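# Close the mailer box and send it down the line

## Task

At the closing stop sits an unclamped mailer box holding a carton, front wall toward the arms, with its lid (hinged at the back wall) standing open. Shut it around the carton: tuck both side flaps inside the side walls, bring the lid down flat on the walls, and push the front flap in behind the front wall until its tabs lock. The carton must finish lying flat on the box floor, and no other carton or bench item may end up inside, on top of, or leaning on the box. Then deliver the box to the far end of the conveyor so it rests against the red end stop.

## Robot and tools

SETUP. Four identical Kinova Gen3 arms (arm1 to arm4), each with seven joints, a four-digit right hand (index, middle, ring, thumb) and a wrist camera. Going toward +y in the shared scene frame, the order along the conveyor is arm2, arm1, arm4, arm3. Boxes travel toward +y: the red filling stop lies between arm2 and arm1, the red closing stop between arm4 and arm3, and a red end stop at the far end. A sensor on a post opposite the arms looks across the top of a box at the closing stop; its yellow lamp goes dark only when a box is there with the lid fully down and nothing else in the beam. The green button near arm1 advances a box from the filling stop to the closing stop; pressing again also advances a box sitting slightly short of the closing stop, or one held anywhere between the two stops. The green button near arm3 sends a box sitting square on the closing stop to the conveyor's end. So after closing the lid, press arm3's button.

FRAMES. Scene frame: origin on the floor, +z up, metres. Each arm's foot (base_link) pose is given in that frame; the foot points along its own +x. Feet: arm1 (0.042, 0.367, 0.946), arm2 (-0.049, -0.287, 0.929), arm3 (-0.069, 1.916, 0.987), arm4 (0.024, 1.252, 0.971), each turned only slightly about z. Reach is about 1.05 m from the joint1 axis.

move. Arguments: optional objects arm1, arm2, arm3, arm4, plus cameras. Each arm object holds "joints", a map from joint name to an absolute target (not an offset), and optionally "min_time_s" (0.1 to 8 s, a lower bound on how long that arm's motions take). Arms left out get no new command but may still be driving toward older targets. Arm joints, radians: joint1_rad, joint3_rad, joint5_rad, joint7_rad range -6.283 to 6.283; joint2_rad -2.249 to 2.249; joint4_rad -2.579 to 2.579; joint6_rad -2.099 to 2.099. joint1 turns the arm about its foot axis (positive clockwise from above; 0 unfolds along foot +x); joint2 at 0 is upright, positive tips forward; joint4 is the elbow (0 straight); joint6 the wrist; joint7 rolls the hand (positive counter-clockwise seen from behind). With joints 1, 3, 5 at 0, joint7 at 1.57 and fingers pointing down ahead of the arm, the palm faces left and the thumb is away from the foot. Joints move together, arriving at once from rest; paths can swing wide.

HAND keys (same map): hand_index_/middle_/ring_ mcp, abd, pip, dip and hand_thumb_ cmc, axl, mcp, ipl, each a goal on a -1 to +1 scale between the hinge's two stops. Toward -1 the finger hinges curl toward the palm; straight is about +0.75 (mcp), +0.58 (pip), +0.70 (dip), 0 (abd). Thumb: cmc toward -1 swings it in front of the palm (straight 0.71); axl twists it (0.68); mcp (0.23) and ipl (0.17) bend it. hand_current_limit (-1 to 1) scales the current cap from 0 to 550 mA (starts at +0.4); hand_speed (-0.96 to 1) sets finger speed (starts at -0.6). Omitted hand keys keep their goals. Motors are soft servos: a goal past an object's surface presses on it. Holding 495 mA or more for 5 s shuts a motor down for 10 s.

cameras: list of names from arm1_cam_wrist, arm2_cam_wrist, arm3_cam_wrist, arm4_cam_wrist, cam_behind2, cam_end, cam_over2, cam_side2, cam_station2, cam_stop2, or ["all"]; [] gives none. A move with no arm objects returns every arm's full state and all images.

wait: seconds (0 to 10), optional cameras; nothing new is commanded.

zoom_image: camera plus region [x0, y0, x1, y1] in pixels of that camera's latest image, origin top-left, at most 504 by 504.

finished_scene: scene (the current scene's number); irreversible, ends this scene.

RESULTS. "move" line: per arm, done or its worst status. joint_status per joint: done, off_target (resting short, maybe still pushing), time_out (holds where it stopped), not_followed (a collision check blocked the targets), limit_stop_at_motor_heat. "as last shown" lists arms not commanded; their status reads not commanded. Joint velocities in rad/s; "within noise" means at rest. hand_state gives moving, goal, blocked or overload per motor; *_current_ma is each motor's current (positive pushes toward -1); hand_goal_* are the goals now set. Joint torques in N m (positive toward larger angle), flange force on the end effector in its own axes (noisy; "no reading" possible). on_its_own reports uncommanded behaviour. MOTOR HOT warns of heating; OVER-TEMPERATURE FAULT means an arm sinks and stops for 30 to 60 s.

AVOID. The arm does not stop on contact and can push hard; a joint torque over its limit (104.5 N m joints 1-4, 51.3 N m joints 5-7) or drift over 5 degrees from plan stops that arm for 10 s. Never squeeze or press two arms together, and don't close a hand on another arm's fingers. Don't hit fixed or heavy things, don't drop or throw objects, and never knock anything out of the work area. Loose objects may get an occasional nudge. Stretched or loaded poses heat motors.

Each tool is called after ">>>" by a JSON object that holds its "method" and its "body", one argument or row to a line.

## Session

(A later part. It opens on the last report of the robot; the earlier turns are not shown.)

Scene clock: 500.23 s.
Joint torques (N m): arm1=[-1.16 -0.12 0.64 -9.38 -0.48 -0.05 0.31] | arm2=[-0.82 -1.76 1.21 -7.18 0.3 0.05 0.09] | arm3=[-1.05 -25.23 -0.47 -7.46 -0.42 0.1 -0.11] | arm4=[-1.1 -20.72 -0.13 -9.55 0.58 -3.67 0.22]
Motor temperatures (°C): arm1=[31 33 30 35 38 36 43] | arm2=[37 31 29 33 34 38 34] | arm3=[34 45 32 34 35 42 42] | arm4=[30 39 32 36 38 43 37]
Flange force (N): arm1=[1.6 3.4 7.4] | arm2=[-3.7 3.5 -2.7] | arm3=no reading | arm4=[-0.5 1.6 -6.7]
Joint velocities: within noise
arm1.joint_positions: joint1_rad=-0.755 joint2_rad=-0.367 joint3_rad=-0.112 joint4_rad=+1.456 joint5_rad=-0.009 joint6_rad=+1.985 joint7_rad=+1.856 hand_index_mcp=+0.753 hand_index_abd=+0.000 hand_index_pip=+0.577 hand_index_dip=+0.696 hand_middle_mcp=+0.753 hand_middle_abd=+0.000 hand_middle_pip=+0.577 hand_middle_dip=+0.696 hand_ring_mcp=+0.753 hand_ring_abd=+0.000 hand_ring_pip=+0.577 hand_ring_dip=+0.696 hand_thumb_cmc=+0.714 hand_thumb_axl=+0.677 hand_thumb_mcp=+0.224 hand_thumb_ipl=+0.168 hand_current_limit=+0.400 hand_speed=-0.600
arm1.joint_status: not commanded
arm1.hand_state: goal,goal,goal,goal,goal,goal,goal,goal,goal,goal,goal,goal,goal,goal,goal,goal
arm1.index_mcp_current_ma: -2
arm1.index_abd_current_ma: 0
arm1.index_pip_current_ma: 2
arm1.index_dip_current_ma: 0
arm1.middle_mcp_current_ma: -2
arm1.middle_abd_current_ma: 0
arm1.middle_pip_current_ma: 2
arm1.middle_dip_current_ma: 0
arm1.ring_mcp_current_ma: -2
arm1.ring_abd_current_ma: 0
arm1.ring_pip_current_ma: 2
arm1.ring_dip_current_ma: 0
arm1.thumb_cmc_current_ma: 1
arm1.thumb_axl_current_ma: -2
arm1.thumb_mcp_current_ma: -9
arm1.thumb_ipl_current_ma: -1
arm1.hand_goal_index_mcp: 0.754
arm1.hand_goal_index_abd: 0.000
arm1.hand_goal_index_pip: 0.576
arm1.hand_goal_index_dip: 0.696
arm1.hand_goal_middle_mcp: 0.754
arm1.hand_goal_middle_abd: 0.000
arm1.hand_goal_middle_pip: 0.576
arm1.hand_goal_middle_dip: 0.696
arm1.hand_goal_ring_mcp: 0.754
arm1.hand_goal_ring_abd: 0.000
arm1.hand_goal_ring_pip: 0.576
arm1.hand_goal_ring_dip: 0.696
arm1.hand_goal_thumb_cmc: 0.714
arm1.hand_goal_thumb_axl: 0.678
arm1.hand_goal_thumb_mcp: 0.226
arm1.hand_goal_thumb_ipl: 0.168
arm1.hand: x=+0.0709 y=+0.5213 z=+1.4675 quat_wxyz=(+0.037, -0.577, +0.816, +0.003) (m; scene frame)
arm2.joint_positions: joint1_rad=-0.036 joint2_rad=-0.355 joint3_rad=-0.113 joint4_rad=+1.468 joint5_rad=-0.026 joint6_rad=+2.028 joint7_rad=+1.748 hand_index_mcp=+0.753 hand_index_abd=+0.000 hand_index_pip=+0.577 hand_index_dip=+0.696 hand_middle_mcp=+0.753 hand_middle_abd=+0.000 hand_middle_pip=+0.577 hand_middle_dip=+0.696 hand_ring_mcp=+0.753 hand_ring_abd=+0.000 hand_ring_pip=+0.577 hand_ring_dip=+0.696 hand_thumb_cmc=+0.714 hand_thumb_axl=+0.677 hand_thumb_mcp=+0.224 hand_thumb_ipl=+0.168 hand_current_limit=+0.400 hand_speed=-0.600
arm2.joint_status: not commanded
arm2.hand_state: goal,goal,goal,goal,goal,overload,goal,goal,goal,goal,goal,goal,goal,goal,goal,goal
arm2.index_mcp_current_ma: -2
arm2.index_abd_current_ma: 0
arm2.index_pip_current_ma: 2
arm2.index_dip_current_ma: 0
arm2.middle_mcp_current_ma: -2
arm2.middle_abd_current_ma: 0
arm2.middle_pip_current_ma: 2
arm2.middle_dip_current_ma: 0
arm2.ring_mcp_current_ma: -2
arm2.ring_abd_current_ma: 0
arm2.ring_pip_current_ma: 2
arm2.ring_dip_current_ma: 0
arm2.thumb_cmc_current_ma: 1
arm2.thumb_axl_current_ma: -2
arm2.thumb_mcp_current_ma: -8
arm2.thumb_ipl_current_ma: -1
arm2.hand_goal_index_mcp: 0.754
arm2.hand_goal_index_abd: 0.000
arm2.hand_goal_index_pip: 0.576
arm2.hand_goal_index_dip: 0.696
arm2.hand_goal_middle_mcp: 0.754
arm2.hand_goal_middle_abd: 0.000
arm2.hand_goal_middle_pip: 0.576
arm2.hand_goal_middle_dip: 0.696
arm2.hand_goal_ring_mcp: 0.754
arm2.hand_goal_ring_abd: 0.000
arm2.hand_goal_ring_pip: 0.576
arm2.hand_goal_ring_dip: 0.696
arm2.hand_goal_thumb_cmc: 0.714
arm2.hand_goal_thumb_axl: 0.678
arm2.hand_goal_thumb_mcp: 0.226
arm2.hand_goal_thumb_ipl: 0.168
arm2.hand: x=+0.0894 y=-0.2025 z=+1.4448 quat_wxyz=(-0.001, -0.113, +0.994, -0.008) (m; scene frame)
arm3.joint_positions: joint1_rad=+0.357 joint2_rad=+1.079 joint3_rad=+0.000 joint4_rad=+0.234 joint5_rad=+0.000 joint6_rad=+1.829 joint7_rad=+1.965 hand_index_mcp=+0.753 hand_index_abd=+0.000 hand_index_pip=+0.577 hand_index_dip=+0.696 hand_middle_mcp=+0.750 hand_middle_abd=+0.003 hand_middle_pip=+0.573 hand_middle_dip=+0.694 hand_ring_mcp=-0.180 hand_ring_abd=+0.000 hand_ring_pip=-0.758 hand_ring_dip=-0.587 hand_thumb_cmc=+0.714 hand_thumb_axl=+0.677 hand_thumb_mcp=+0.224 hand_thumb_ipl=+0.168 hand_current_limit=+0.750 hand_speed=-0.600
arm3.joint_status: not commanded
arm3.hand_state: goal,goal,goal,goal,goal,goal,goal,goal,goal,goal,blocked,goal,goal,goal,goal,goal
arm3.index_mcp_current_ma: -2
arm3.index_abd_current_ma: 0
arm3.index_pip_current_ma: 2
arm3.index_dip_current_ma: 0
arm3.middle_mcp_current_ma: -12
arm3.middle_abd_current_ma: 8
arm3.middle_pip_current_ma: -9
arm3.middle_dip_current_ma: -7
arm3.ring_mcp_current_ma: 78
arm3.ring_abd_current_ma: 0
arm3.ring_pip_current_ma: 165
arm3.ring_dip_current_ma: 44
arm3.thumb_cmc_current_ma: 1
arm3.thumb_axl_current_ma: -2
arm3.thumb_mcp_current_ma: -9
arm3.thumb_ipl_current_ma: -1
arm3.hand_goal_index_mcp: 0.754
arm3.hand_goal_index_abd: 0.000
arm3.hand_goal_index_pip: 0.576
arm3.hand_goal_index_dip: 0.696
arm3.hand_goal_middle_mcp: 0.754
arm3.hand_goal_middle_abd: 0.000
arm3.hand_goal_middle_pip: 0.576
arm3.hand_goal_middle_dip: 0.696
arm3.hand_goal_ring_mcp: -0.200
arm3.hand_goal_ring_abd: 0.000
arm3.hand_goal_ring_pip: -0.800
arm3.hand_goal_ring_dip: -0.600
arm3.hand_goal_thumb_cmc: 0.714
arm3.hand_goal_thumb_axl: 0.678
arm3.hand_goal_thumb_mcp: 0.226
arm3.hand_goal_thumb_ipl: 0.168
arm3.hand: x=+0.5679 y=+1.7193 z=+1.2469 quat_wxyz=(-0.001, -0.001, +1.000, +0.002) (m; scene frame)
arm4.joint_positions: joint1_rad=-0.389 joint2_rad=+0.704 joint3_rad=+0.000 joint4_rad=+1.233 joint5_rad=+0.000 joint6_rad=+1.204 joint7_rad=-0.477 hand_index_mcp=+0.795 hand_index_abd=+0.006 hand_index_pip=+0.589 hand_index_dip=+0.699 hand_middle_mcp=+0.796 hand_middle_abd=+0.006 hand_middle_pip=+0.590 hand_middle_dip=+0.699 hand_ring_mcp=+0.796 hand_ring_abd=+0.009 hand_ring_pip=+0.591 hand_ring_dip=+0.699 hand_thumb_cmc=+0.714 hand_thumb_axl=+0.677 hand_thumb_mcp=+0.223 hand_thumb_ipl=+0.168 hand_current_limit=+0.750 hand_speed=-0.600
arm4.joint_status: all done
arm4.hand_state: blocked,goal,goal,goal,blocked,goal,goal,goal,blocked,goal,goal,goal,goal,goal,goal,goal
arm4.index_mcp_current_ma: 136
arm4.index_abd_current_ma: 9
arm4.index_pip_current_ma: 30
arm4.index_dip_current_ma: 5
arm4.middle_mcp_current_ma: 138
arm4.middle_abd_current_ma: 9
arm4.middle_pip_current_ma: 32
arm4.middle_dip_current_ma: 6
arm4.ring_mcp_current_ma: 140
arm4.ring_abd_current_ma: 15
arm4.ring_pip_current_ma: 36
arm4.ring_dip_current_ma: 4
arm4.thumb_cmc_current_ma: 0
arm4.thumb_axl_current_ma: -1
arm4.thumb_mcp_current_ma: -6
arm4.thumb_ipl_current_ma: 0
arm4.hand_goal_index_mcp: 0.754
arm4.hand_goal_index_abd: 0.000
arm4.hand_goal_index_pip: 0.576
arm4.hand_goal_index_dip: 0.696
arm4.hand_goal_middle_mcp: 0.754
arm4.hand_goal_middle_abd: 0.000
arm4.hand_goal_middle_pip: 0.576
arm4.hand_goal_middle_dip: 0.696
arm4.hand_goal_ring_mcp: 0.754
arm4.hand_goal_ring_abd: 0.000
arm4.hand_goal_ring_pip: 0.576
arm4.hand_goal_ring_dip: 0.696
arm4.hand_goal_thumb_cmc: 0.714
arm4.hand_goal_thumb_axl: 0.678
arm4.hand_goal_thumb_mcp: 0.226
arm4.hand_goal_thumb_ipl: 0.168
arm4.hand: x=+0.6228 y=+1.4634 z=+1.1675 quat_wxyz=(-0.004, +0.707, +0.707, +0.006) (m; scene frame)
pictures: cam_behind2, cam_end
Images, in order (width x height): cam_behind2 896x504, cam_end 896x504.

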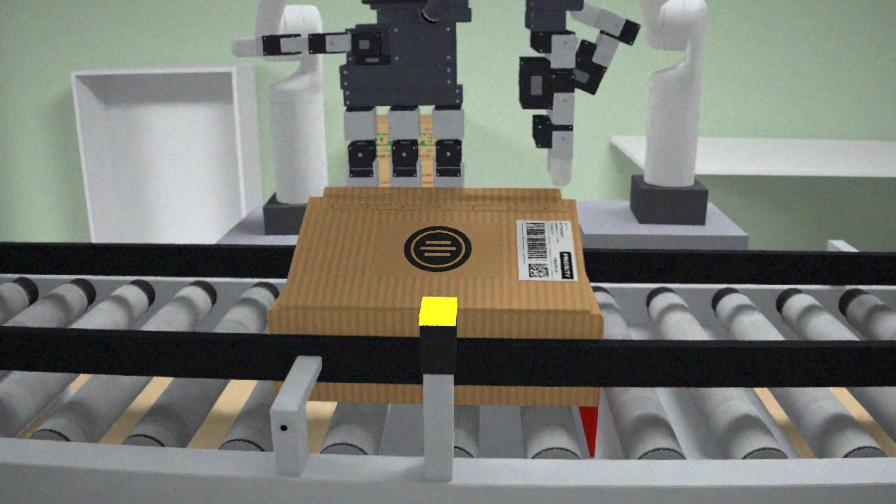

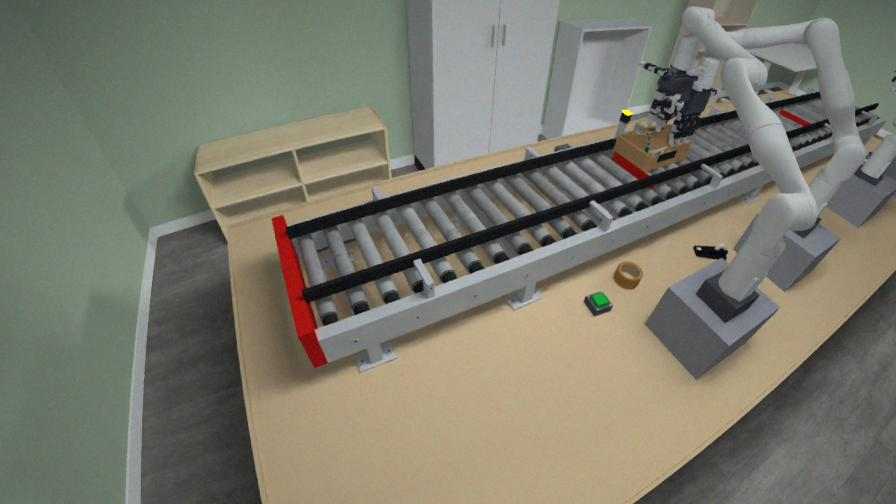

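>>> {"method": "move", "body": {
  "arm4": {"joints":{"joint1_rad":-0.4102,"joint2_rad":0.6593,"joint4_rad":1.343,"joint6_rad":1.1393,"joint7_rad":-0.4982,"hand_index_mcp":0.58,"hand_middle_mcp":0.58,"hand_ring_mcp":0.58},"min_time_s":0.8}
}}

>>> {"method": "move", "body": {
  "arm4": {"joints":{"joint1_rad":-0.4332,"joint2_rad":0.6184,"joint4_rad":1.4451,"joint6_rad":1.0781,"joint7_rad":-0.5212,"hand_index_mcp":0.41,"hand_middle_mcp":0.41,"hand_ring_mcp":0.41},"min_time_s":0.8},
  "cameras": ["cam_side2","cam_over2","cam_stop2"]
}}

>>> {"method": "zoom_image", "body": {
  "camera": "cam_side2",
  "region": [320, 130, 600, 320]
}}

>>> {"method": "zoom_image", "body": {
  "camera": "cam_over2",
  "region": [360, 130, 620, 270]
}}

Scene clock: 543.33 s.
Joint torques (N m): arm1=[-1.14 -0.11 0.63 -9.39 -0.44 -0.04 0.3] | arm2=[-0.8 -1.8 1.24 -7.19 0.3 0.03 0.09] | arm3=[-1.01 -25.14 -0.41 -7.41 -0.39 0.15 -0.12] | arm4=[-1.6 -19.79 -0.82 -6.1 0.07 -0.58 0.18]
Motor temperatures (°C): arm1=[31 33 30 35 38 36 43] | arm2=[37 31 29 33 34 38 34] | arm3=[34 45 32 34 35 42 42] | arm4=[30 39 32 37 38 43 37]
Flange force (N): arm1=[1.6 3.4 7.4] | arm2=[-3.8 3.6 -2.8] | arm3=no reading | arm4=[1.8 8.6 -4.0]
move: arm4 done
Joint velocities: within noise
arm1, arm2: as last shown
arm3.joint_positions: joint1_rad=+0.357 joint2_rad=+1.079 joint3_rad=+0.000 joint4_rad=+0.234 joint5_rad=+0.000 joint6_rad=+1.829 joint7_rad=+1.965 hand_index_mcp=+0.753 hand_index_abd=+0.000 hand_index_pip=+0.577 hand_index_dip=+0.696 hand_middle_mcp=+0.750 hand_middle_abd=+0.003 hand_middle_pip=+0.573 hand_middle_dip=+0.694 hand_ring_mcp=-0.180 hand_ring_abd=+0.000 hand_ring_pip=-0.758 hand_ring_dip=-0.587 hand_thumb_cmc=+0.714 hand_thumb_axl=+0.677 hand_thumb_mcp=+0.224 hand_thumb_ipl=+0.168 hand_current_limit=+0.750 hand_speed=-0.600
arm3.joint_status: not commanded
arm3.hand_state: goal,goal,goal,goal,goal,goal,goal,goal,goal,goal,blocked,goal,goal,goal,goal,goal
arm3.index_mcp_current_ma: -2
arm3.index_abd_current_ma: 0
arm3.index_pip_current_ma: 2
arm3.index_dip_current_ma: 0
arm3.middle_mcp_current_ma: -12
arm3.middle_abd_current_ma: 8
arm3.middle_pip_current_ma: -9
arm3.middle_dip_current_ma: -7
arm3.ring_mcp_current_ma: 78
arm3.ring_abd_current_ma: 0
arm3.ring_pip_current_ma: 165
arm3.ring_dip_current_ma: 44
arm3.thumb_cmc_current_ma: 1
arm3.thumb_axl_current_ma: -2
arm3.thumb_mcp_current_ma: -9
arm3.thumb_ipl_current_ma: -1
arm3.hand_goal_index_mcp: 0.754
arm3.hand_goal_index_abd: 0.000
arm3.hand_goal_index_pip: 0.576
arm3.hand_goal_index_dip: 0.696
arm3.hand_goal_middle_mcp: 0.754
arm3.hand_goal_middle_abd: 0.000
arm3.hand_goal_middle_pip: 0.576
arm3.hand_goal_middle_dip: 0.696
arm3.hand_goal_ring_mcp: -0.200
arm3.hand_goal_ring_abd: 0.000
arm3.hand_goal_ring_pip: -0.800
arm3.hand_goal_ring_dip: -0.600
arm3.hand_goal_thumb_cmc: 0.714
arm3.hand_goal_thumb_axl: 0.678
arm3.hand_goal_thumb_mcp: 0.226
arm3.hand_goal_thumb_ipl: 0.168
arm3.hand: x=+0.5679 y=+1.7193 z=+1.2469 quat_wxyz=(-0.001, -0.001, +1.000, +0.002) (m; scene frame)
arm4.joint_positions: joint1_rad=-0.410 joint2_rad=+0.659 joint3_rad=+0.000 joint4_rad=+1.343 joint5_rad=+0.000 joint6_rad=+1.139 joint7_rad=-0.498 hand_index_mcp=+0.594 hand_index_abd=+0.004 hand_index_pip=+0.585 hand_index_dip=+0.699 hand_middle_mcp=+0.595 hand_middle_abd=+0.003 hand_middle_pip=+0.586 hand_middle_dip=+0.699 hand_ring_mcp=+0.598 hand_ring_abd=+0.005 hand_ring_pip=+0.588 hand_ring_dip=+0.699 hand_thumb_cmc=+0.714 hand_thumb_axl=+0.677 hand_thumb_mcp=+0.223 hand_thumb_ipl=+0.168 hand_current_limit=+0.750 hand_speed=-0.600
arm4.joint_status: all done
arm4.hand_state: goal,goal,goal,goal,goal,goal,goal,goal,goal,goal,goal,goal,goal,goal,goal,goal
arm4.index_mcp_current_ma: 35
arm4.index_abd_current_ma: 5
arm4.index_pip_current_ma: 19
arm4.index_dip_current_ma: 5
arm4.middle_mcp_current_ma: 38
arm4.middle_abd_current_ma: 5
arm4.middle_pip_current_ma: 21
arm4.middle_dip_current_ma: 6
arm4.ring_mcp_current_ma: 49
arm4.ring_abd_current_ma: 9
arm4.ring_pip_current_ma: 26
arm4.ring_dip_current_ma: 4
arm4.thumb_cmc_current_ma: 0
arm4.thumb_axl_current_ma: -1
arm4.thumb_mcp_current_ma: -6
arm4.thumb_ipl_current_ma: 0
arm4.hand_goal_index_mcp: 0.580
arm4.hand_goal_index_abd: 0.000
arm4.hand_goal_index_pip: 0.576
arm4.hand_goal_index_dip: 0.696
arm4.hand_goal_middle_mcp: 0.580
arm4.hand_goal_middle_abd: 0.000
arm4.hand_goal_middle_pip: 0.576
arm4.hand_goal_middle_dip: 0.696
arm4.hand_goal_ring_mcp: 0.580
arm4.hand_goal_ring_abd: 0.000
arm4.hand_goal_ring_pip: 0.576
arm4.hand_goal_ring_dip: 0.696
arm4.hand_goal_thumb_cmc: 0.714
arm4.hand_goal_thumb_axl: 0.678
arm4.hand_goal_thumb_mcp: 0.226
arm4.hand_goal_thumb_ipl: 0.168
arm4.hand: x=+0.5978 y=+1.4635 z=+1.1604 quat_wxyz=(-0.004, +0.707, +0.707, +0.006) (m; scene frame)
pictures: none

Scene clock: 544.47 s.
Joint torques (N m): arm1=[-1.13 -0.1 0.65 -9.41 -0.45 -0.05 0.35] | arm2=[-0.83 -1.77 1.23 -7.21 0.3 0.04 0.12] | arm3=[-1.14 -25.22 -0.48 -7.37 -0.4 0.08 -0.12] | arm4=[-1.61 -19.11 -0.71 -5.78 0.14 -0.46 0.17]
Motor temperatures (°C): arm1=[31 33 30 35 38 36 43] | arm2=[37 31 29 33 34 38 34] | arm3=[34 45 32 34 35 42 42] | arm4=[30 39 32 37 38 43 37]
Flange force (N): arm1=[1.6 3.6 7.5] | arm2=[-3.7 3.7 -2.7] | arm3=no reading | arm4=[1.9 8.7 -3.4]
move: arm4 done
Joint velocities: within noise
arm1, arm2: as last shown
arm3.joint_positions: joint1_rad=+0.357 joint2_rad=+1.079 joint3_rad=+0.000 joint4_rad=+0.234 joint5_rad=+0.000 joint6_rad=+1.829 joint7_rad=+1.965 hand_index_mcp=+0.753 hand_index_abd=+0.000 hand_index_pip=+0.577 hand_index_dip=+0.696 hand_middle_mcp=+0.750 hand_middle_abd=+0.003 hand_middle_pip=+0.573 hand_middle_dip=+0.694 hand_ring_mcp=-0.180 hand_ring_abd=+0.000 hand_ring_pip=-0.758 hand_ring_dip=-0.587 hand_thumb_cmc=+0.714 hand_thumb_axl=+0.677 hand_thumb_mcp=+0.224 hand_thumb_ipl=+0.168 hand_current_limit=+0.750 hand_speed=-0.600
arm3.joint_status: not commanded
arm3.hand_state: goal,goal,goal,goal,goal,goal,goal,goal,goal,goal,blocked,goal,goal,goal,goal,goal
arm3.index_mcp_current_ma: -2
arm3.index_abd_current_ma: 0
arm3.index_pip_current_ma: 2
arm3.index_dip_current_ma: 0
arm3.middle_mcp_current_ma: -12
arm3.middle_abd_current_ma: 8
arm3.middle_pip_current_ma: -9
arm3.middle_dip_current_ma: -7
arm3.ring_mcp_current_ma: 78
arm3.ring_abd_current_ma: 0
arm3.ring_pip_current_ma: 165
arm3.ring_dip_current_ma: 44
arm3.thumb_cmc_current_ma: 1
arm3.thumb_axl_current_ma: -2
arm3.thumb_mcp_current_ma: -9
arm3.thumb_ipl_current_ma: -1
arm3.hand_goal_index_mcp: 0.754
arm3.hand_goal_index_abd: 0.000
arm3.hand_goal_index_pip: 0.576
arm3.hand_goal_index_dip: 0.696
arm3.hand_goal_middle_mcp: 0.754
arm3.hand_goal_middle_abd: 0.000
arm3.hand_goal_middle_pip: 0.576
arm3.hand_goal_middle_dip: 0.696
arm3.hand_goal_ring_mcp: -0.200
arm3.hand_goal_ring_abd: 0.000
arm3.hand_goal_ring_pip: -0.800
arm3.hand_goal_ring_dip: -0.600
arm3.hand_goal_thumb_cmc: 0.714
arm3.hand_goal_thumb_axl: 0.678
arm3.hand_goal_thumb_mcp: 0.226
arm3.hand_goal_thumb_ipl: 0.168
arm3.hand: x=+0.5679 y=+1.7193 z=+1.2469 quat_wxyz=(-0.001, -0.001, +1.000, +0.002) (m; scene frame)
arm4.joint_positions: joint1_rad=-0.433 joint2_rad=+0.618 joint3_rad=+0.000 joint4_rad=+1.445 joint5_rad=+0.000 joint6_rad=+1.078 joint7_rad=-0.521 hand_index_mcp=+0.424 hand_index_abd=+0.002 hand_index_pip=+0.583 hand_index_dip=+0.699 hand_middle_mcp=+0.424 hand_middle_abd=+0.002 hand_middle_pip=+0.583 hand_middle_dip=+0.699 hand_ring_mcp=+0.425 hand_ring_abd=+0.003 hand_ring_pip=+0.584 hand_ring_dip=+0.699 hand_thumb_cmc=+0.714 hand_thumb_axl=+0.677 hand_thumb_mcp=+0.223 hand_thumb_ipl=+0.168 hand_current_limit=+0.750 hand_speed=-0.600
arm4.joint_status: all done
arm4.hand_state: goal,goal,goal,goal,goal,goal,goal,goal,goal,goal,goal,goal,goal,goal,goal,goal
arm4.index_mcp_current_ma: 34
arm4.index_abd_current_ma: 2
arm4.index_pip_current_ma: 14
arm4.index_dip_current_ma: 5
arm4.middle_mcp_current_ma: 34
arm4.middle_abd_current_ma: 2
arm4.middle_pip_current_ma: 15
arm4.middle_dip_current_ma: 6
arm4.ring_mcp_current_ma: 40
arm4.ring_abd_current_ma: 4
arm4.ring_pip_current_ma: 17
arm4.ring_dip_current_ma: 4
arm4.thumb_cmc_current_ma: 0
arm4.thumb_axl_current_ma: -1
arm4.thumb_mcp_current_ma: -6
arm4.thumb_ipl_current_ma: 0
arm4.hand_goal_index_mcp: 0.410
arm4.hand_goal_index_abd: 0.000
arm4.hand_goal_index_pip: 0.576
arm4.hand_goal_index_dip: 0.696
arm4.hand_goal_middle_mcp: 0.410
arm4.hand_goal_middle_abd: 0.000
arm4.hand_goal_middle_pip: 0.576
arm4.hand_goal_middle_dip: 0.696
arm4.hand_goal_ring_mcp: 0.410
arm4.hand_goal_ring_abd: 0.000
arm4.hand_goal_ring_pip: 0.576
arm4.hand_goal_ring_dip: 0.696
arm4.hand_goal_thumb_cmc: 0.714
arm4.hand_goal_thumb_axl: 0.678
arm4.hand_goal_thumb_mcp: 0.226
arm4.hand_goal_thumb_ipl: 0.168
arm4.hand: x=+0.5728 y=+1.4637 z=+1.1534 quat_wxyz=(-0.004, +0.707, +0.707, +0.006) (m; scene frame)
pictures: cam_over2, cam_side2, cam_stop2
Images, in order (width x height): cam_over2 896x504, cam_side2 896x504, cam_stop2 896x504.

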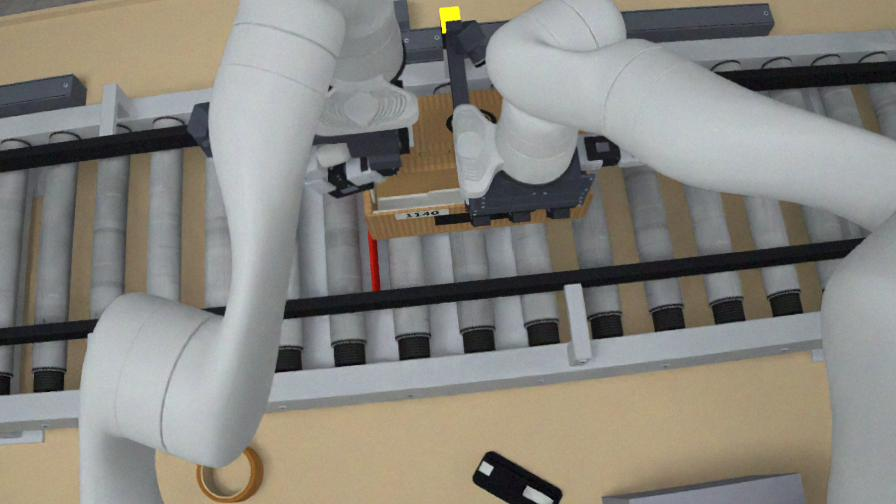

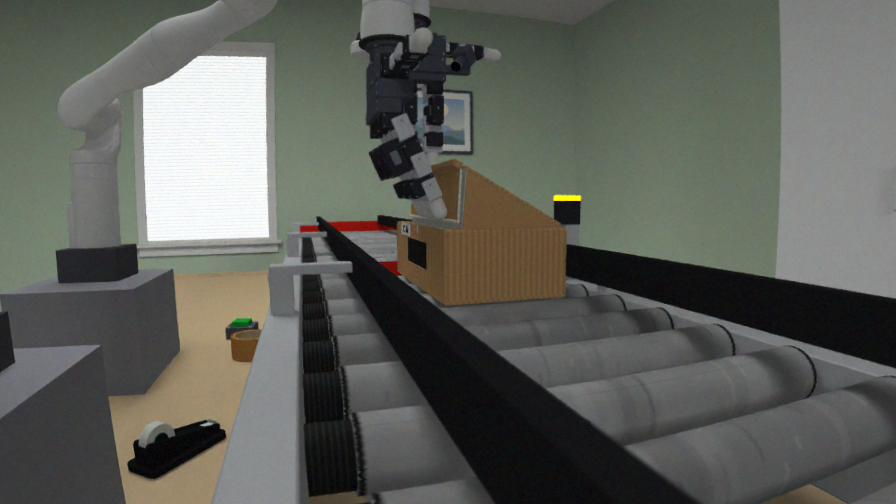

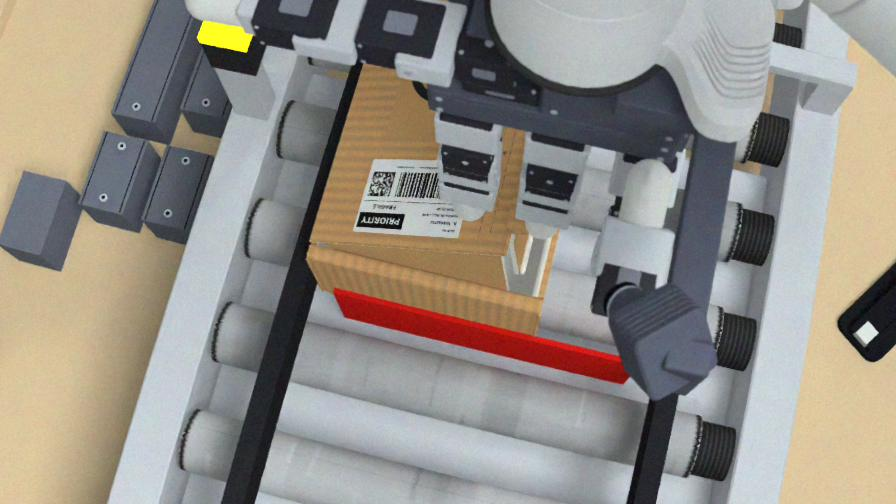

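Scaled by 1.800 from the camera's 896x504 image, which has a finer 1280x720 frame.

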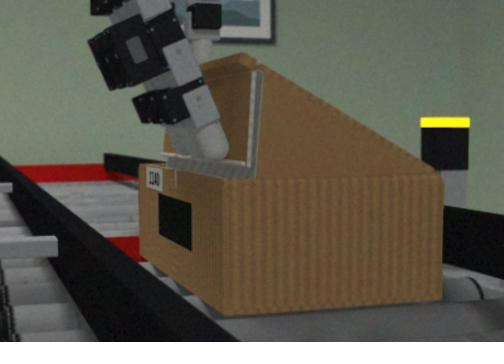

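Scaled by 1.938 from the camera's 896x504 image, which has a finer 1280x720 frame.

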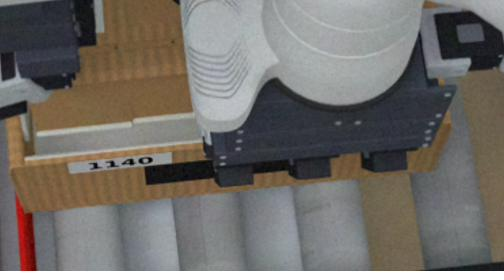

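>>> {"method": "move", "body": {
  "arm3": {"joints":{"joint1_rad":0.3724,"joint2_rad":0.9807,"joint4_rad":0.5268,"joint6_rad":1.6341,"joint7_rad":1.9804,"hand_middle_mcp":-0.2,"hand_middle_pip":-0.8,"hand_middle_dip":-0.6},"min_time_s":2.5},
  "cameras": ["cam_stop2"]
}}

>>> {"method": "zoom_image", "body": {
  "camera": "cam_stop2",
  "region": [280, 60, 700, 400]
}}

Scene clock: 580.67 s.
Joint torques (N m): arm1=[-1.13 -0.11 0.62 -9.41 -0.46 -0.05 0.31] | arm2=[-0.82 -1.84 1.19 -7.2 0.3 0.04 0.11] | arm3=[-0.73 -23.05 -0.28 -6.81 -0.22 0.47 -0.1] | arm4=[-1.66 -19.9 -0.78 -6.28 0.16 -0.64 0.17]
Motor temperatures (°C): arm1=[31 33 30 35 38 36 43] | arm2=[37 31 29 33 34 38 34] | arm3=[34 46 32 34 35 42 42] | arm4=[30 40 32 36 38 43 37]
Flange force (N): arm1=[1.7 3.4 7.5] | arm2=[-3.8 3.5 -2.8] | arm3=no reading | arm4=[1.8 8.8 -2.3]
move: arm3 off_target
Joint velocities: within noise
arm1, arm2, arm4: as last shown
arm3.joint_positions: joint1_rad=+0.372 joint2_rad=+0.981 joint3_rad=+0.000 joint4_rad=+0.527 joint5_rad=+0.000 joint6_rad=+1.634 joint7_rad=+1.980 hand_index_mcp=+0.751 hand_index_abd=+0.013 hand_index_pip=+0.575 hand_index_dip=+0.696 hand_middle_mcp=-0.179 hand_middle_abd=+0.003 hand_middle_pip=-0.759 hand_middle_dip=-0.589 hand_ring_mcp=-0.180 hand_ring_abd=+0.000 hand_ring_pip=-0.758 hand_ring_dip=-0.587 hand_thumb_cmc=+0.714 hand_thumb_axl=+0.677 hand_thumb_mcp=+0.224 hand_thumb_ipl=+0.168 hand_current_limit=+0.750 hand_speed=-0.600
arm3.joint_status: hand_middle_mcp off_target (ended at -0.179, target -0.200); hand_middle_pip off_target (ended at -0.759, target -0.800); the others done
arm3.hand_state: goal,goal,goal,goal,blocked,goal,blocked,goal,goal,goal,blocked,goal,goal,goal,goal,goal
arm3.index_mcp_current_ma: -10
arm3.index_abd_current_ma: 39
arm3.index_pip_current_ma: -2
arm3.index_dip_current_ma: 0
arm3.middle_mcp_current_ma: 84
arm3.middle_abd_current_ma: 8
arm3.middle_pip_current_ma: 161
arm3.middle_dip_current_ma: 37
arm3.ring_mcp_current_ma: 78
arm3.ring_abd_current_ma: 0
arm3.ring_pip_current_ma: 165
arm3.ring_dip_current_ma: 44
arm3.thumb_cmc_current_ma: 1
arm3.thumb_axl_current_ma: -2
arm3.thumb_mcp_current_ma: -9
arm3.thumb_ipl_current_ma: -1
arm3.hand_goal_index_mcp: 0.754
arm3.hand_goal_index_abd: 0.000
arm3.hand_goal_index_pip: 0.576
arm3.hand_goal_index_dip: 0.696
arm3.hand_goal_middle_mcp: -0.200
arm3.hand_goal_middle_abd: 0.000
arm3.hand_goal_middle_pip: -0.800
arm3.hand_goal_middle_dip: -0.600
arm3.hand_goal_ring_mcp: -0.200
arm3.hand_goal_ring_abd: 0.000
arm3.hand_goal_ring_pip: -0.800
arm3.hand_goal_ring_dip: -0.600
arm3.hand_goal_thumb_cmc: 0.714
arm3.hand_goal_thumb_axl: 0.678
arm3.hand_goal_thumb_mcp: 0.226
arm3.hand_goal_thumb_ipl: 0.168
arm3.hand: x=+0.5529 y=+1.7143 z=+1.2219 quat_wxyz=(-0.001, -0.001, +1.000, +0.002) (m; scene frame)
pictures: cam_stop2
Images, in order (width x height): cam_stop2 896x504.

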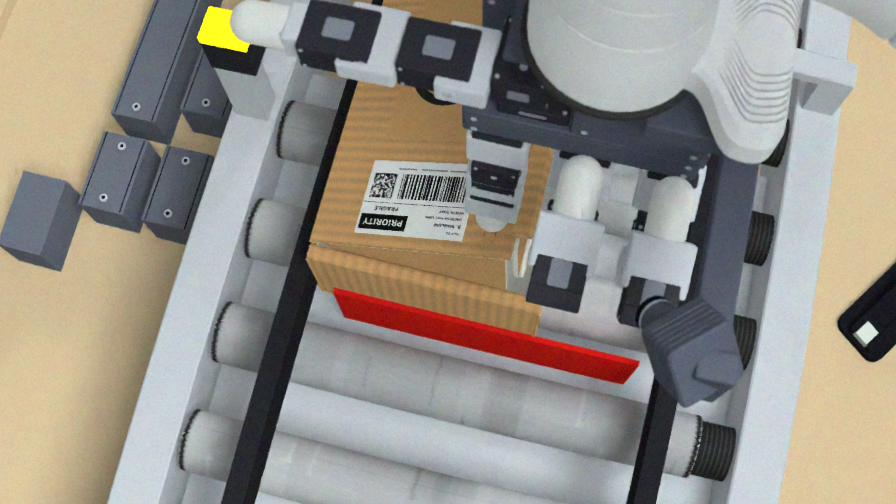

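Scaled by 1.200 from the camera's 896x504 image, which has a finer 1280x720 frame.

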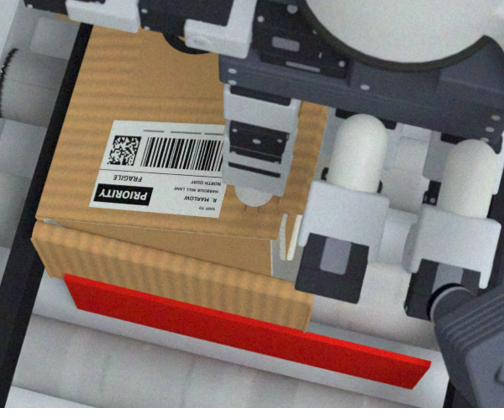

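>>> {"method": "move", "body": {
  "arm3": {"joints":{"joint1_rad":0.3724,"joint2_rad":0.9789,"joint4_rad":0.6265,"joint6_rad":1.5362,"joint7_rad":1.9804},"min_time_s":1.5},
  "arm4": {"joints":{"joint1_rad":-0.4429,"joint2_rad":0.5975,"joint4_rad":1.4771,"joint6_rad":1.067,"joint7_rad":-0.5309},"min_time_s":1.5},
  "cameras": ["cam_side2","cam_stop2","cam_over2"]
}}

>>> {"method": "zoom_image", "body": {
  "camera": "cam_side2",
  "region": [320, 130, 600, 320]
}}

>>> {"method": "zoom_image", "body": {
  "camera": "cam_over2",
  "region": [360, 130, 620, 270]
}}

Scene clock: 598.07 s.
Joint torques (N m): arm1=[-1.15 -0.11 0.68 -9.41 -0.45 -0.04 0.29] | arm2=[-0.83 -1.76 1.22 -7.19 0.32 0.05 0.1] | arm3=[-1.35 -20.05 -0.78 -6.03 -0.49 -0.3 -0.1] | arm4=[-1.35 -21.18 -0.33 -7.61 0.39 -1.11 0.17]
Motor temperatures (°C): arm1=[31 33 30 35 38 36 43] | arm2=[37 31 29 33 34 38 34] | arm3=[34 46 32 34 35 42 42] | arm4=[30 40 32 36 38 43 37]
Flange force (N): arm1=[1.6 3.6 7.5] | arm2=[-3.7 3.6 -2.7] | arm3=[-2.3 -3.4 -8.2] | arm4=[1.8 7.5 0.5]
move: arm3 done; arm4 done
Joint velocities: within noise
arm1, arm2: as last shown
arm3.joint_positions: joint1_rad=+0.372 joint2_rad=+0.979 joint3_rad=+0.000 joint4_rad=+0.626 joint5_rad=+0.000 joint6_rad=+1.536 joint7_rad=+1.980 hand_index_mcp=+0.750 hand_index_abd=-0.038 hand_index_pip=+0.575 hand_index_dip=+0.696 hand_middle_mcp=-0.179 hand_middle_abd=+0.003 hand_middle_pip=-0.759 hand_middle_dip=-0.589 hand_ring_mcp=-0.180 hand_ring_abd=+0.000 hand_ring_pip=-0.758 hand_ring_dip=-0.587 hand_thumb_cmc=+0.714 hand_thumb_axl=+0.677 hand_thumb_mcp=+0.224 hand_thumb_ipl=+0.168 hand_current_limit=+0.750 hand_speed=-0.600
arm3.joint_status: all done
arm3.hand_state: goal,blocked,goal,goal,blocked,goal,blocked,goal,goal,goal,blocked,goal,goal,goal,goal,goal
arm3.index_mcp_current_ma: -12
arm3.index_abd_current_ma: -129
arm3.index_pip_current_ma: -3
arm3.index_dip_current_ma: 0
arm3.middle_mcp_current_ma: 84
arm3.middle_abd_current_ma: 8
arm3.middle_pip_current_ma: 161
arm3.middle_dip_current_ma: 37
arm3.ring_mcp_current_ma: 78
arm3.ring_abd_current_ma: 0
arm3.ring_pip_current_ma: 165
arm3.ring_dip_current_ma: 44
arm3.thumb_cmc_current_ma: 1
arm3.thumb_axl_current_ma: -2
arm3.thumb_mcp_current_ma: -9
arm3.thumb_ipl_current_ma: -1
arm3.hand_goal_index_mcp: 0.754
arm3.hand_goal_index_abd: 0.000
arm3.hand_goal_index_pip: 0.576
arm3.hand_goal_index_dip: 0.696
arm3.hand_goal_middle_mcp: -0.200
arm3.hand_goal_middle_abd: 0.000
arm3.hand_goal_middle_pip: -0.800
arm3.hand_goal_middle_dip: -0.600
arm3.hand_goal_ring_mcp: -0.200
arm3.hand_goal_ring_abd: 0.000
arm3.hand_goal_ring_pip: -0.800
arm3.hand_goal_ring_dip: -0.600
arm3.hand_goal_thumb_cmc: 0.714
arm3.hand_goal_thumb_axl: 0.678
arm3.hand_goal_thumb_mcp: 0.226
arm3.hand_goal_thumb_ipl: 0.168
arm3.hand: x=+0.5528 y=+1.7144 z=+1.1918 quat_wxyz=(-0.001, -0.001, +1.000, +0.002) (m; scene frame)
arm4.joint_positions: joint1_rad=-0.443 joint2_rad=+0.598 joint3_rad=+0.000 joint4_rad=+1.477 joint5_rad=+0.000 joint6_rad=+1.067 joint7_rad=-0.531 hand_index_mcp=+0.432 hand_index_abd=+0.002 hand_index_pip=+0.586 hand_index_dip=+0.699 hand_middle_mcp=+0.434 hand_middle_abd=+0.002 hand_middle_pip=+0.588 hand_middle_dip=+0.700 hand_ring_mcp=+0.436 hand_ring_abd=+0.003 hand_ring_pip=+0.589 hand_ring_dip=+0.700 hand_thumb_cmc=+0.714 hand_thumb_axl=+0.677 hand_thumb_mcp=+0.223 hand_thumb_ipl=+0.168 hand_current_limit=+0.750 hand_speed=-0.600
arm4.joint_status: all done
arm4.hand_state: blocked,goal,goal,goal,blocked,goal,goal,goal,blocked,goal,goal,goal,goal,goal,goal,goal
arm4.index_mcp_current_ma: 61
arm4.index_abd_current_ma: 2
arm4.index_pip_current_ma: 23
arm4.index_dip_current_ma: 5
arm4.middle_mcp_current_ma: 68
arm4.middle_abd_current_ma: 2
arm4.middle_pip_current_ma: 26
arm4.middle_dip_current_ma: 7
arm4.ring_mcp_current_ma: 75
arm4.ring_abd_current_ma: 3
arm4.ring_pip_current_ma: 30
arm4.ring_dip_current_ma: 8
arm4.thumb_cmc_current_ma: 0
arm4.thumb_axl_current_ma: -1
arm4.thumb_mcp_current_ma: -6
arm4.thumb_ipl_current_ma: 0
arm4.hand_goal_index_mcp: 0.410
arm4.hand_goal_index_abd: 0.000
arm4.hand_goal_index_pip: 0.576
arm4.hand_goal_index_dip: 0.696
arm4.hand_goal_middle_mcp: 0.410
arm4.hand_goal_middle_abd: 0.000
arm4.hand_goal_middle_pip: 0.576
arm4.hand_goal_middle_dip: 0.696
arm4.hand_goal_ring_mcp: 0.410
arm4.hand_goal_ring_abd: 0.000
arm4.hand_goal_ring_pip: 0.576
arm4.hand_goal_ring_dip: 0.696
arm4.hand_goal_thumb_cmc: 0.714
arm4.hand_goal_thumb_axl: 0.678
arm4.hand_goal_thumb_mcp: 0.226
arm4.hand_goal_thumb_ipl: 0.168
arm4.hand: x=+0.5628 y=+1.4636 z=+1.1553 quat_wxyz=(-0.004, +0.707, +0.707, +0.006) (m; scene frame)
pictures: cam_over2, cam_side2, cam_stop2
Images, in order (width x height): cam_over2 896x504, cam_side2 896x504, cam_stop2 896x504.

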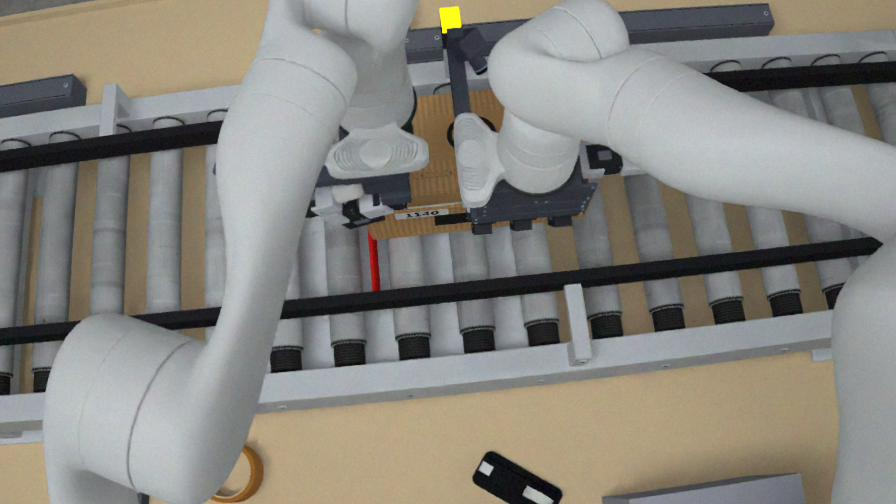

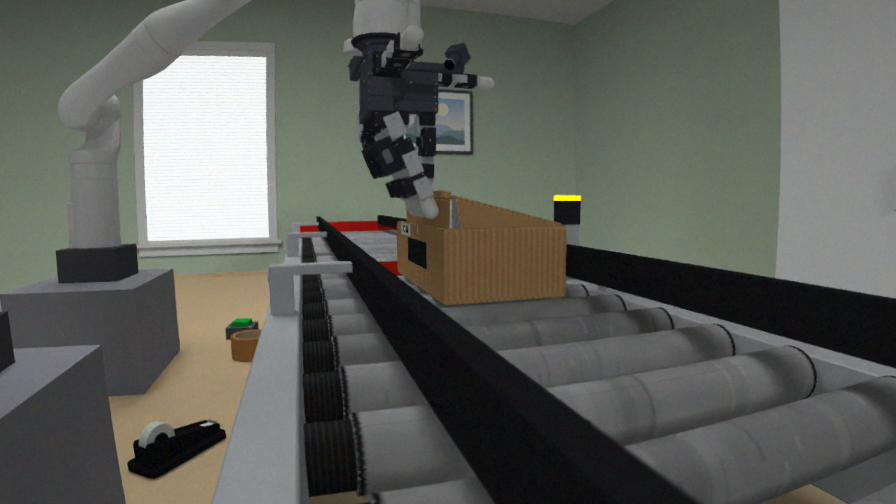

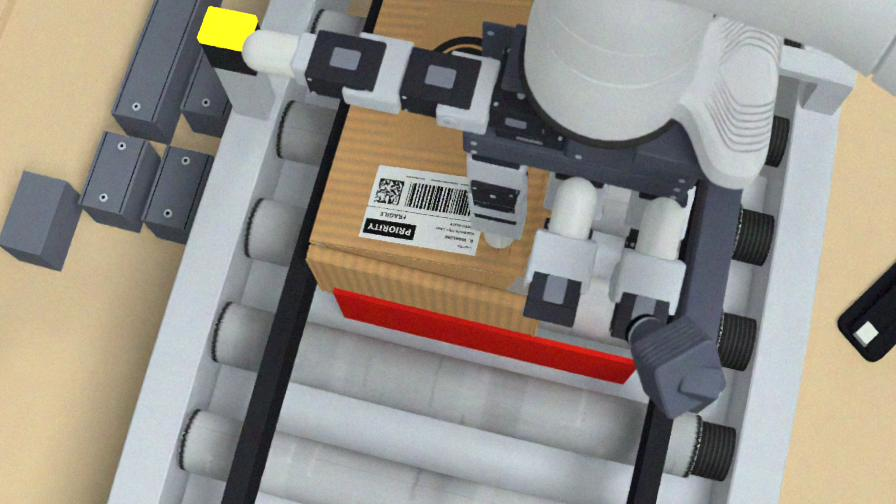

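Scaled by 1.800 from the camera's 896x504 image, which has a finer 1280x720 frame.

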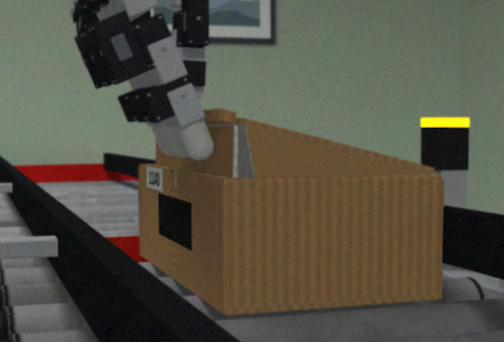

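Scaled by 1.938 from the camera's 896x504 image, which has a finer 1280x720 frame.

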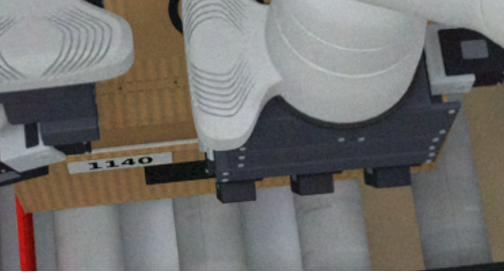

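>>> {"method": "move", "body": {
  "arm4": {"joints":{"joint1_rad":-0.4752,"joint2_rad":0.4646,"joint4_rad":1.4472,"joint6_rad":1.2298,"joint7_rad":-0.5632},"min_time_s":1.5},
  "cameras": ["cam_side2","cam_over2"]
}}

>>> {"method": "zoom_image", "body": {
  "camera": "cam_side2",
  "region": [320, 130, 600, 320]
}}

>>> {"method": "zoom_image", "body": {
  "camera": "cam_over2",
  "region": [360, 130, 620, 270]
}}

Scene clock: 616.50 s.
Joint torques (N m): arm1=[-1.15 -0.11 0.66 -9.37 -0.45 -0.05 0.34] | arm2=[-0.82 -1.8 1.23 -7.19 0.31 0.06 0.11] | arm3=[-1.34 -23.44 -0.77 -7.38 -0.6 -0.1 -0.12] | arm4=[-1.79 -17.26 -1.14 -6.17 -0.05 -0.26 0.19]
Motor temperatures (°C): arm1=[31 33 30 35 38 36 43] | arm2=[37 31 29 33 34 38 34] | arm3=[34 46 32 34 35 42 42] | arm4=[30 40 32 36 38 43 37]
Flange force (N): arm1=[1.5 3.6 7.3] | arm2=[-3.8 3.6 -2.7] | arm3=[-3.4 -4.0 -3.3] | arm4=[1.8 9.1 -4.2]
move: arm4 done
Joint velocities: within noise
arm1, arm2, arm3: as last shown
arm3.joint_positions: joint1_rad=+0.372 joint2_rad=+0.979 joint3_rad=+0.000 joint4_rad=+0.626 joint5_rad=+0.000 joint6_rad=+1.536 joint7_rad=+1.980 hand_index_mcp=+0.751 hand_index_abd=-0.038 hand_index_pip=+0.575 hand_index_dip=+0.696 hand_middle_mcp=-0.179 hand_middle_abd=+0.003 hand_middle_pip=-0.759 hand_middle_dip=-0.589 hand_ring_mcp=-0.180 hand_ring_abd=+0.000 hand_ring_pip=-0.758 hand_ring_dip=-0.587 hand_thumb_cmc=+0.714 hand_thumb_axl=+0.677 hand_thumb_mcp=+0.224 hand_thumb_ipl=+0.168 hand_current_limit=+0.750 hand_speed=-0.600
arm3.index_mcp_current_ma: -9
arm4.joint_positions: joint1_rad=-0.475 joint2_rad=+0.465 joint3_rad=+0.000 joint4_rad=+1.447 joint5_rad=+0.000 joint6_rad=+1.230 joint7_rad=-0.563 hand_index_mcp=+0.420 hand_index_abd=+0.002 hand_index_pip=+0.581 hand_index_dip=+0.699 hand_middle_mcp=+0.419 hand_middle_abd=+0.002 hand_middle_pip=+0.581 hand_middle_dip=+0.700 hand_ring_mcp=+0.419 hand_ring_abd=+0.002 hand_ring_pip=+0.580 hand_ring_dip=+0.699 hand_thumb_cmc=+0.714 hand_thumb_axl=+0.677 hand_thumb_mcp=+0.223 hand_thumb_ipl=+0.168 hand_current_limit=+0.750 hand_speed=-0.600
arm4.joint_status: all done
arm4.hand_state: goal,goal,goal,goal,goal,goal,goal,goal,goal,goal,goal,goal,goal,goal,goal,goal
arm4.index_mcp_current_ma: 23
arm4.index_abd_current_ma: 2
arm4.index_pip_current_ma: 9
arm4.index_dip_current_ma: 5
arm4.middle_mcp_current_ma: 22
arm4.middle_abd_current_ma: 2
arm4.middle_pip_current_ma: 9
arm4.middle_dip_current_ma: 6
arm4.ring_mcp_current_ma: 20
arm4.ring_abd_current_ma: 3
arm4.ring_pip_current_ma: 8
arm4.ring_dip_current_ma: 5
arm4.thumb_cmc_current_ma: 0
arm4.thumb_axl_current_ma: -1
arm4.thumb_mcp_current_ma: -6
arm4.thumb_ipl_current_ma: 0
arm4.hand_goal_index_mcp: 0.410
arm4.hand_goal_index_abd: 0.000
arm4.hand_goal_index_pip: 0.576
arm4.hand_goal_index_dip: 0.696
arm4.hand_goal_middle_mcp: 0.410
arm4.hand_goal_middle_abd: 0.000
arm4.hand_goal_middle_pip: 0.576
arm4.hand_goal_middle_dip: 0.696
arm4.hand_goal_ring_mcp: 0.410
arm4.hand_goal_ring_abd: 0.000
arm4.hand_goal_ring_pip: 0.576
arm4.hand_goal_ring_dip: 0.696
arm4.hand_goal_thumb_cmc: 0.714
arm4.hand_goal_thumb_axl: 0.678
arm4.hand_goal_thumb_mcp: 0.226
arm4.hand_goal_thumb_ipl: 0.168
arm4.hand: x=+0.5316 y=+1.4626 z=+1.2302 quat_wxyz=(-0.004, +0.707, +0.707, +0.006) (m; scene frame)
pictures: cam_over2, cam_side2
Images, in order (width x height): cam_over2 896x504, cam_side2 896x504.

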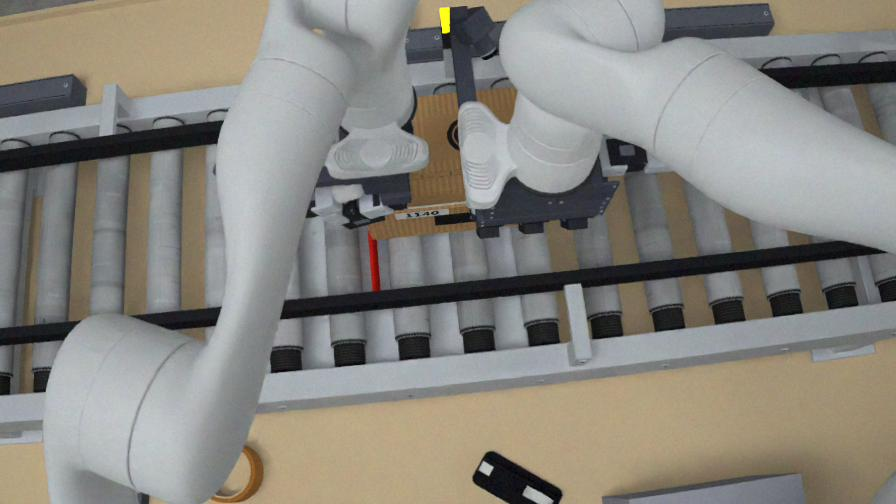

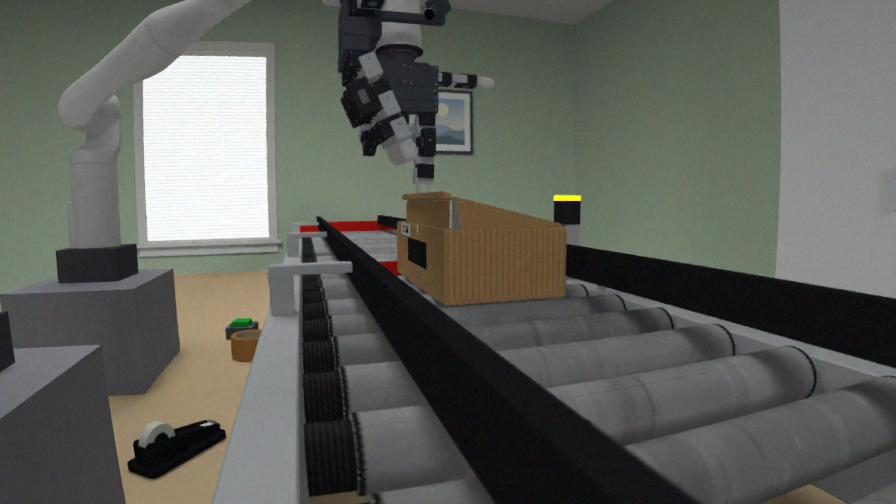

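Scaled by 1.800 from the camera's 896x504 image, which has a finer 1280x720 frame.

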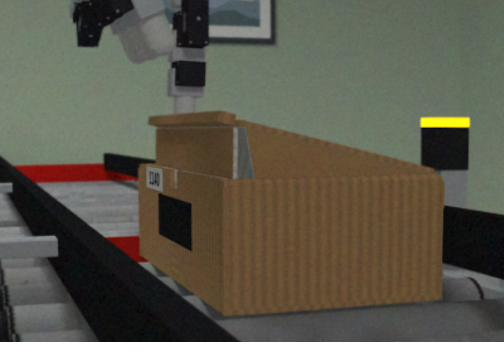

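Scaled by 1.938 from the camera's 896x504 image, which has a finer 1280x720 frame.

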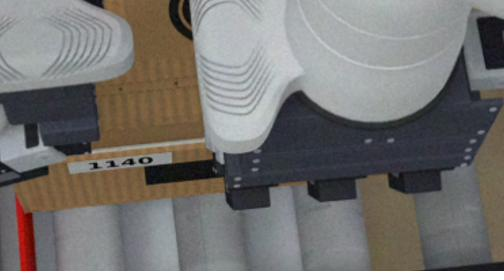

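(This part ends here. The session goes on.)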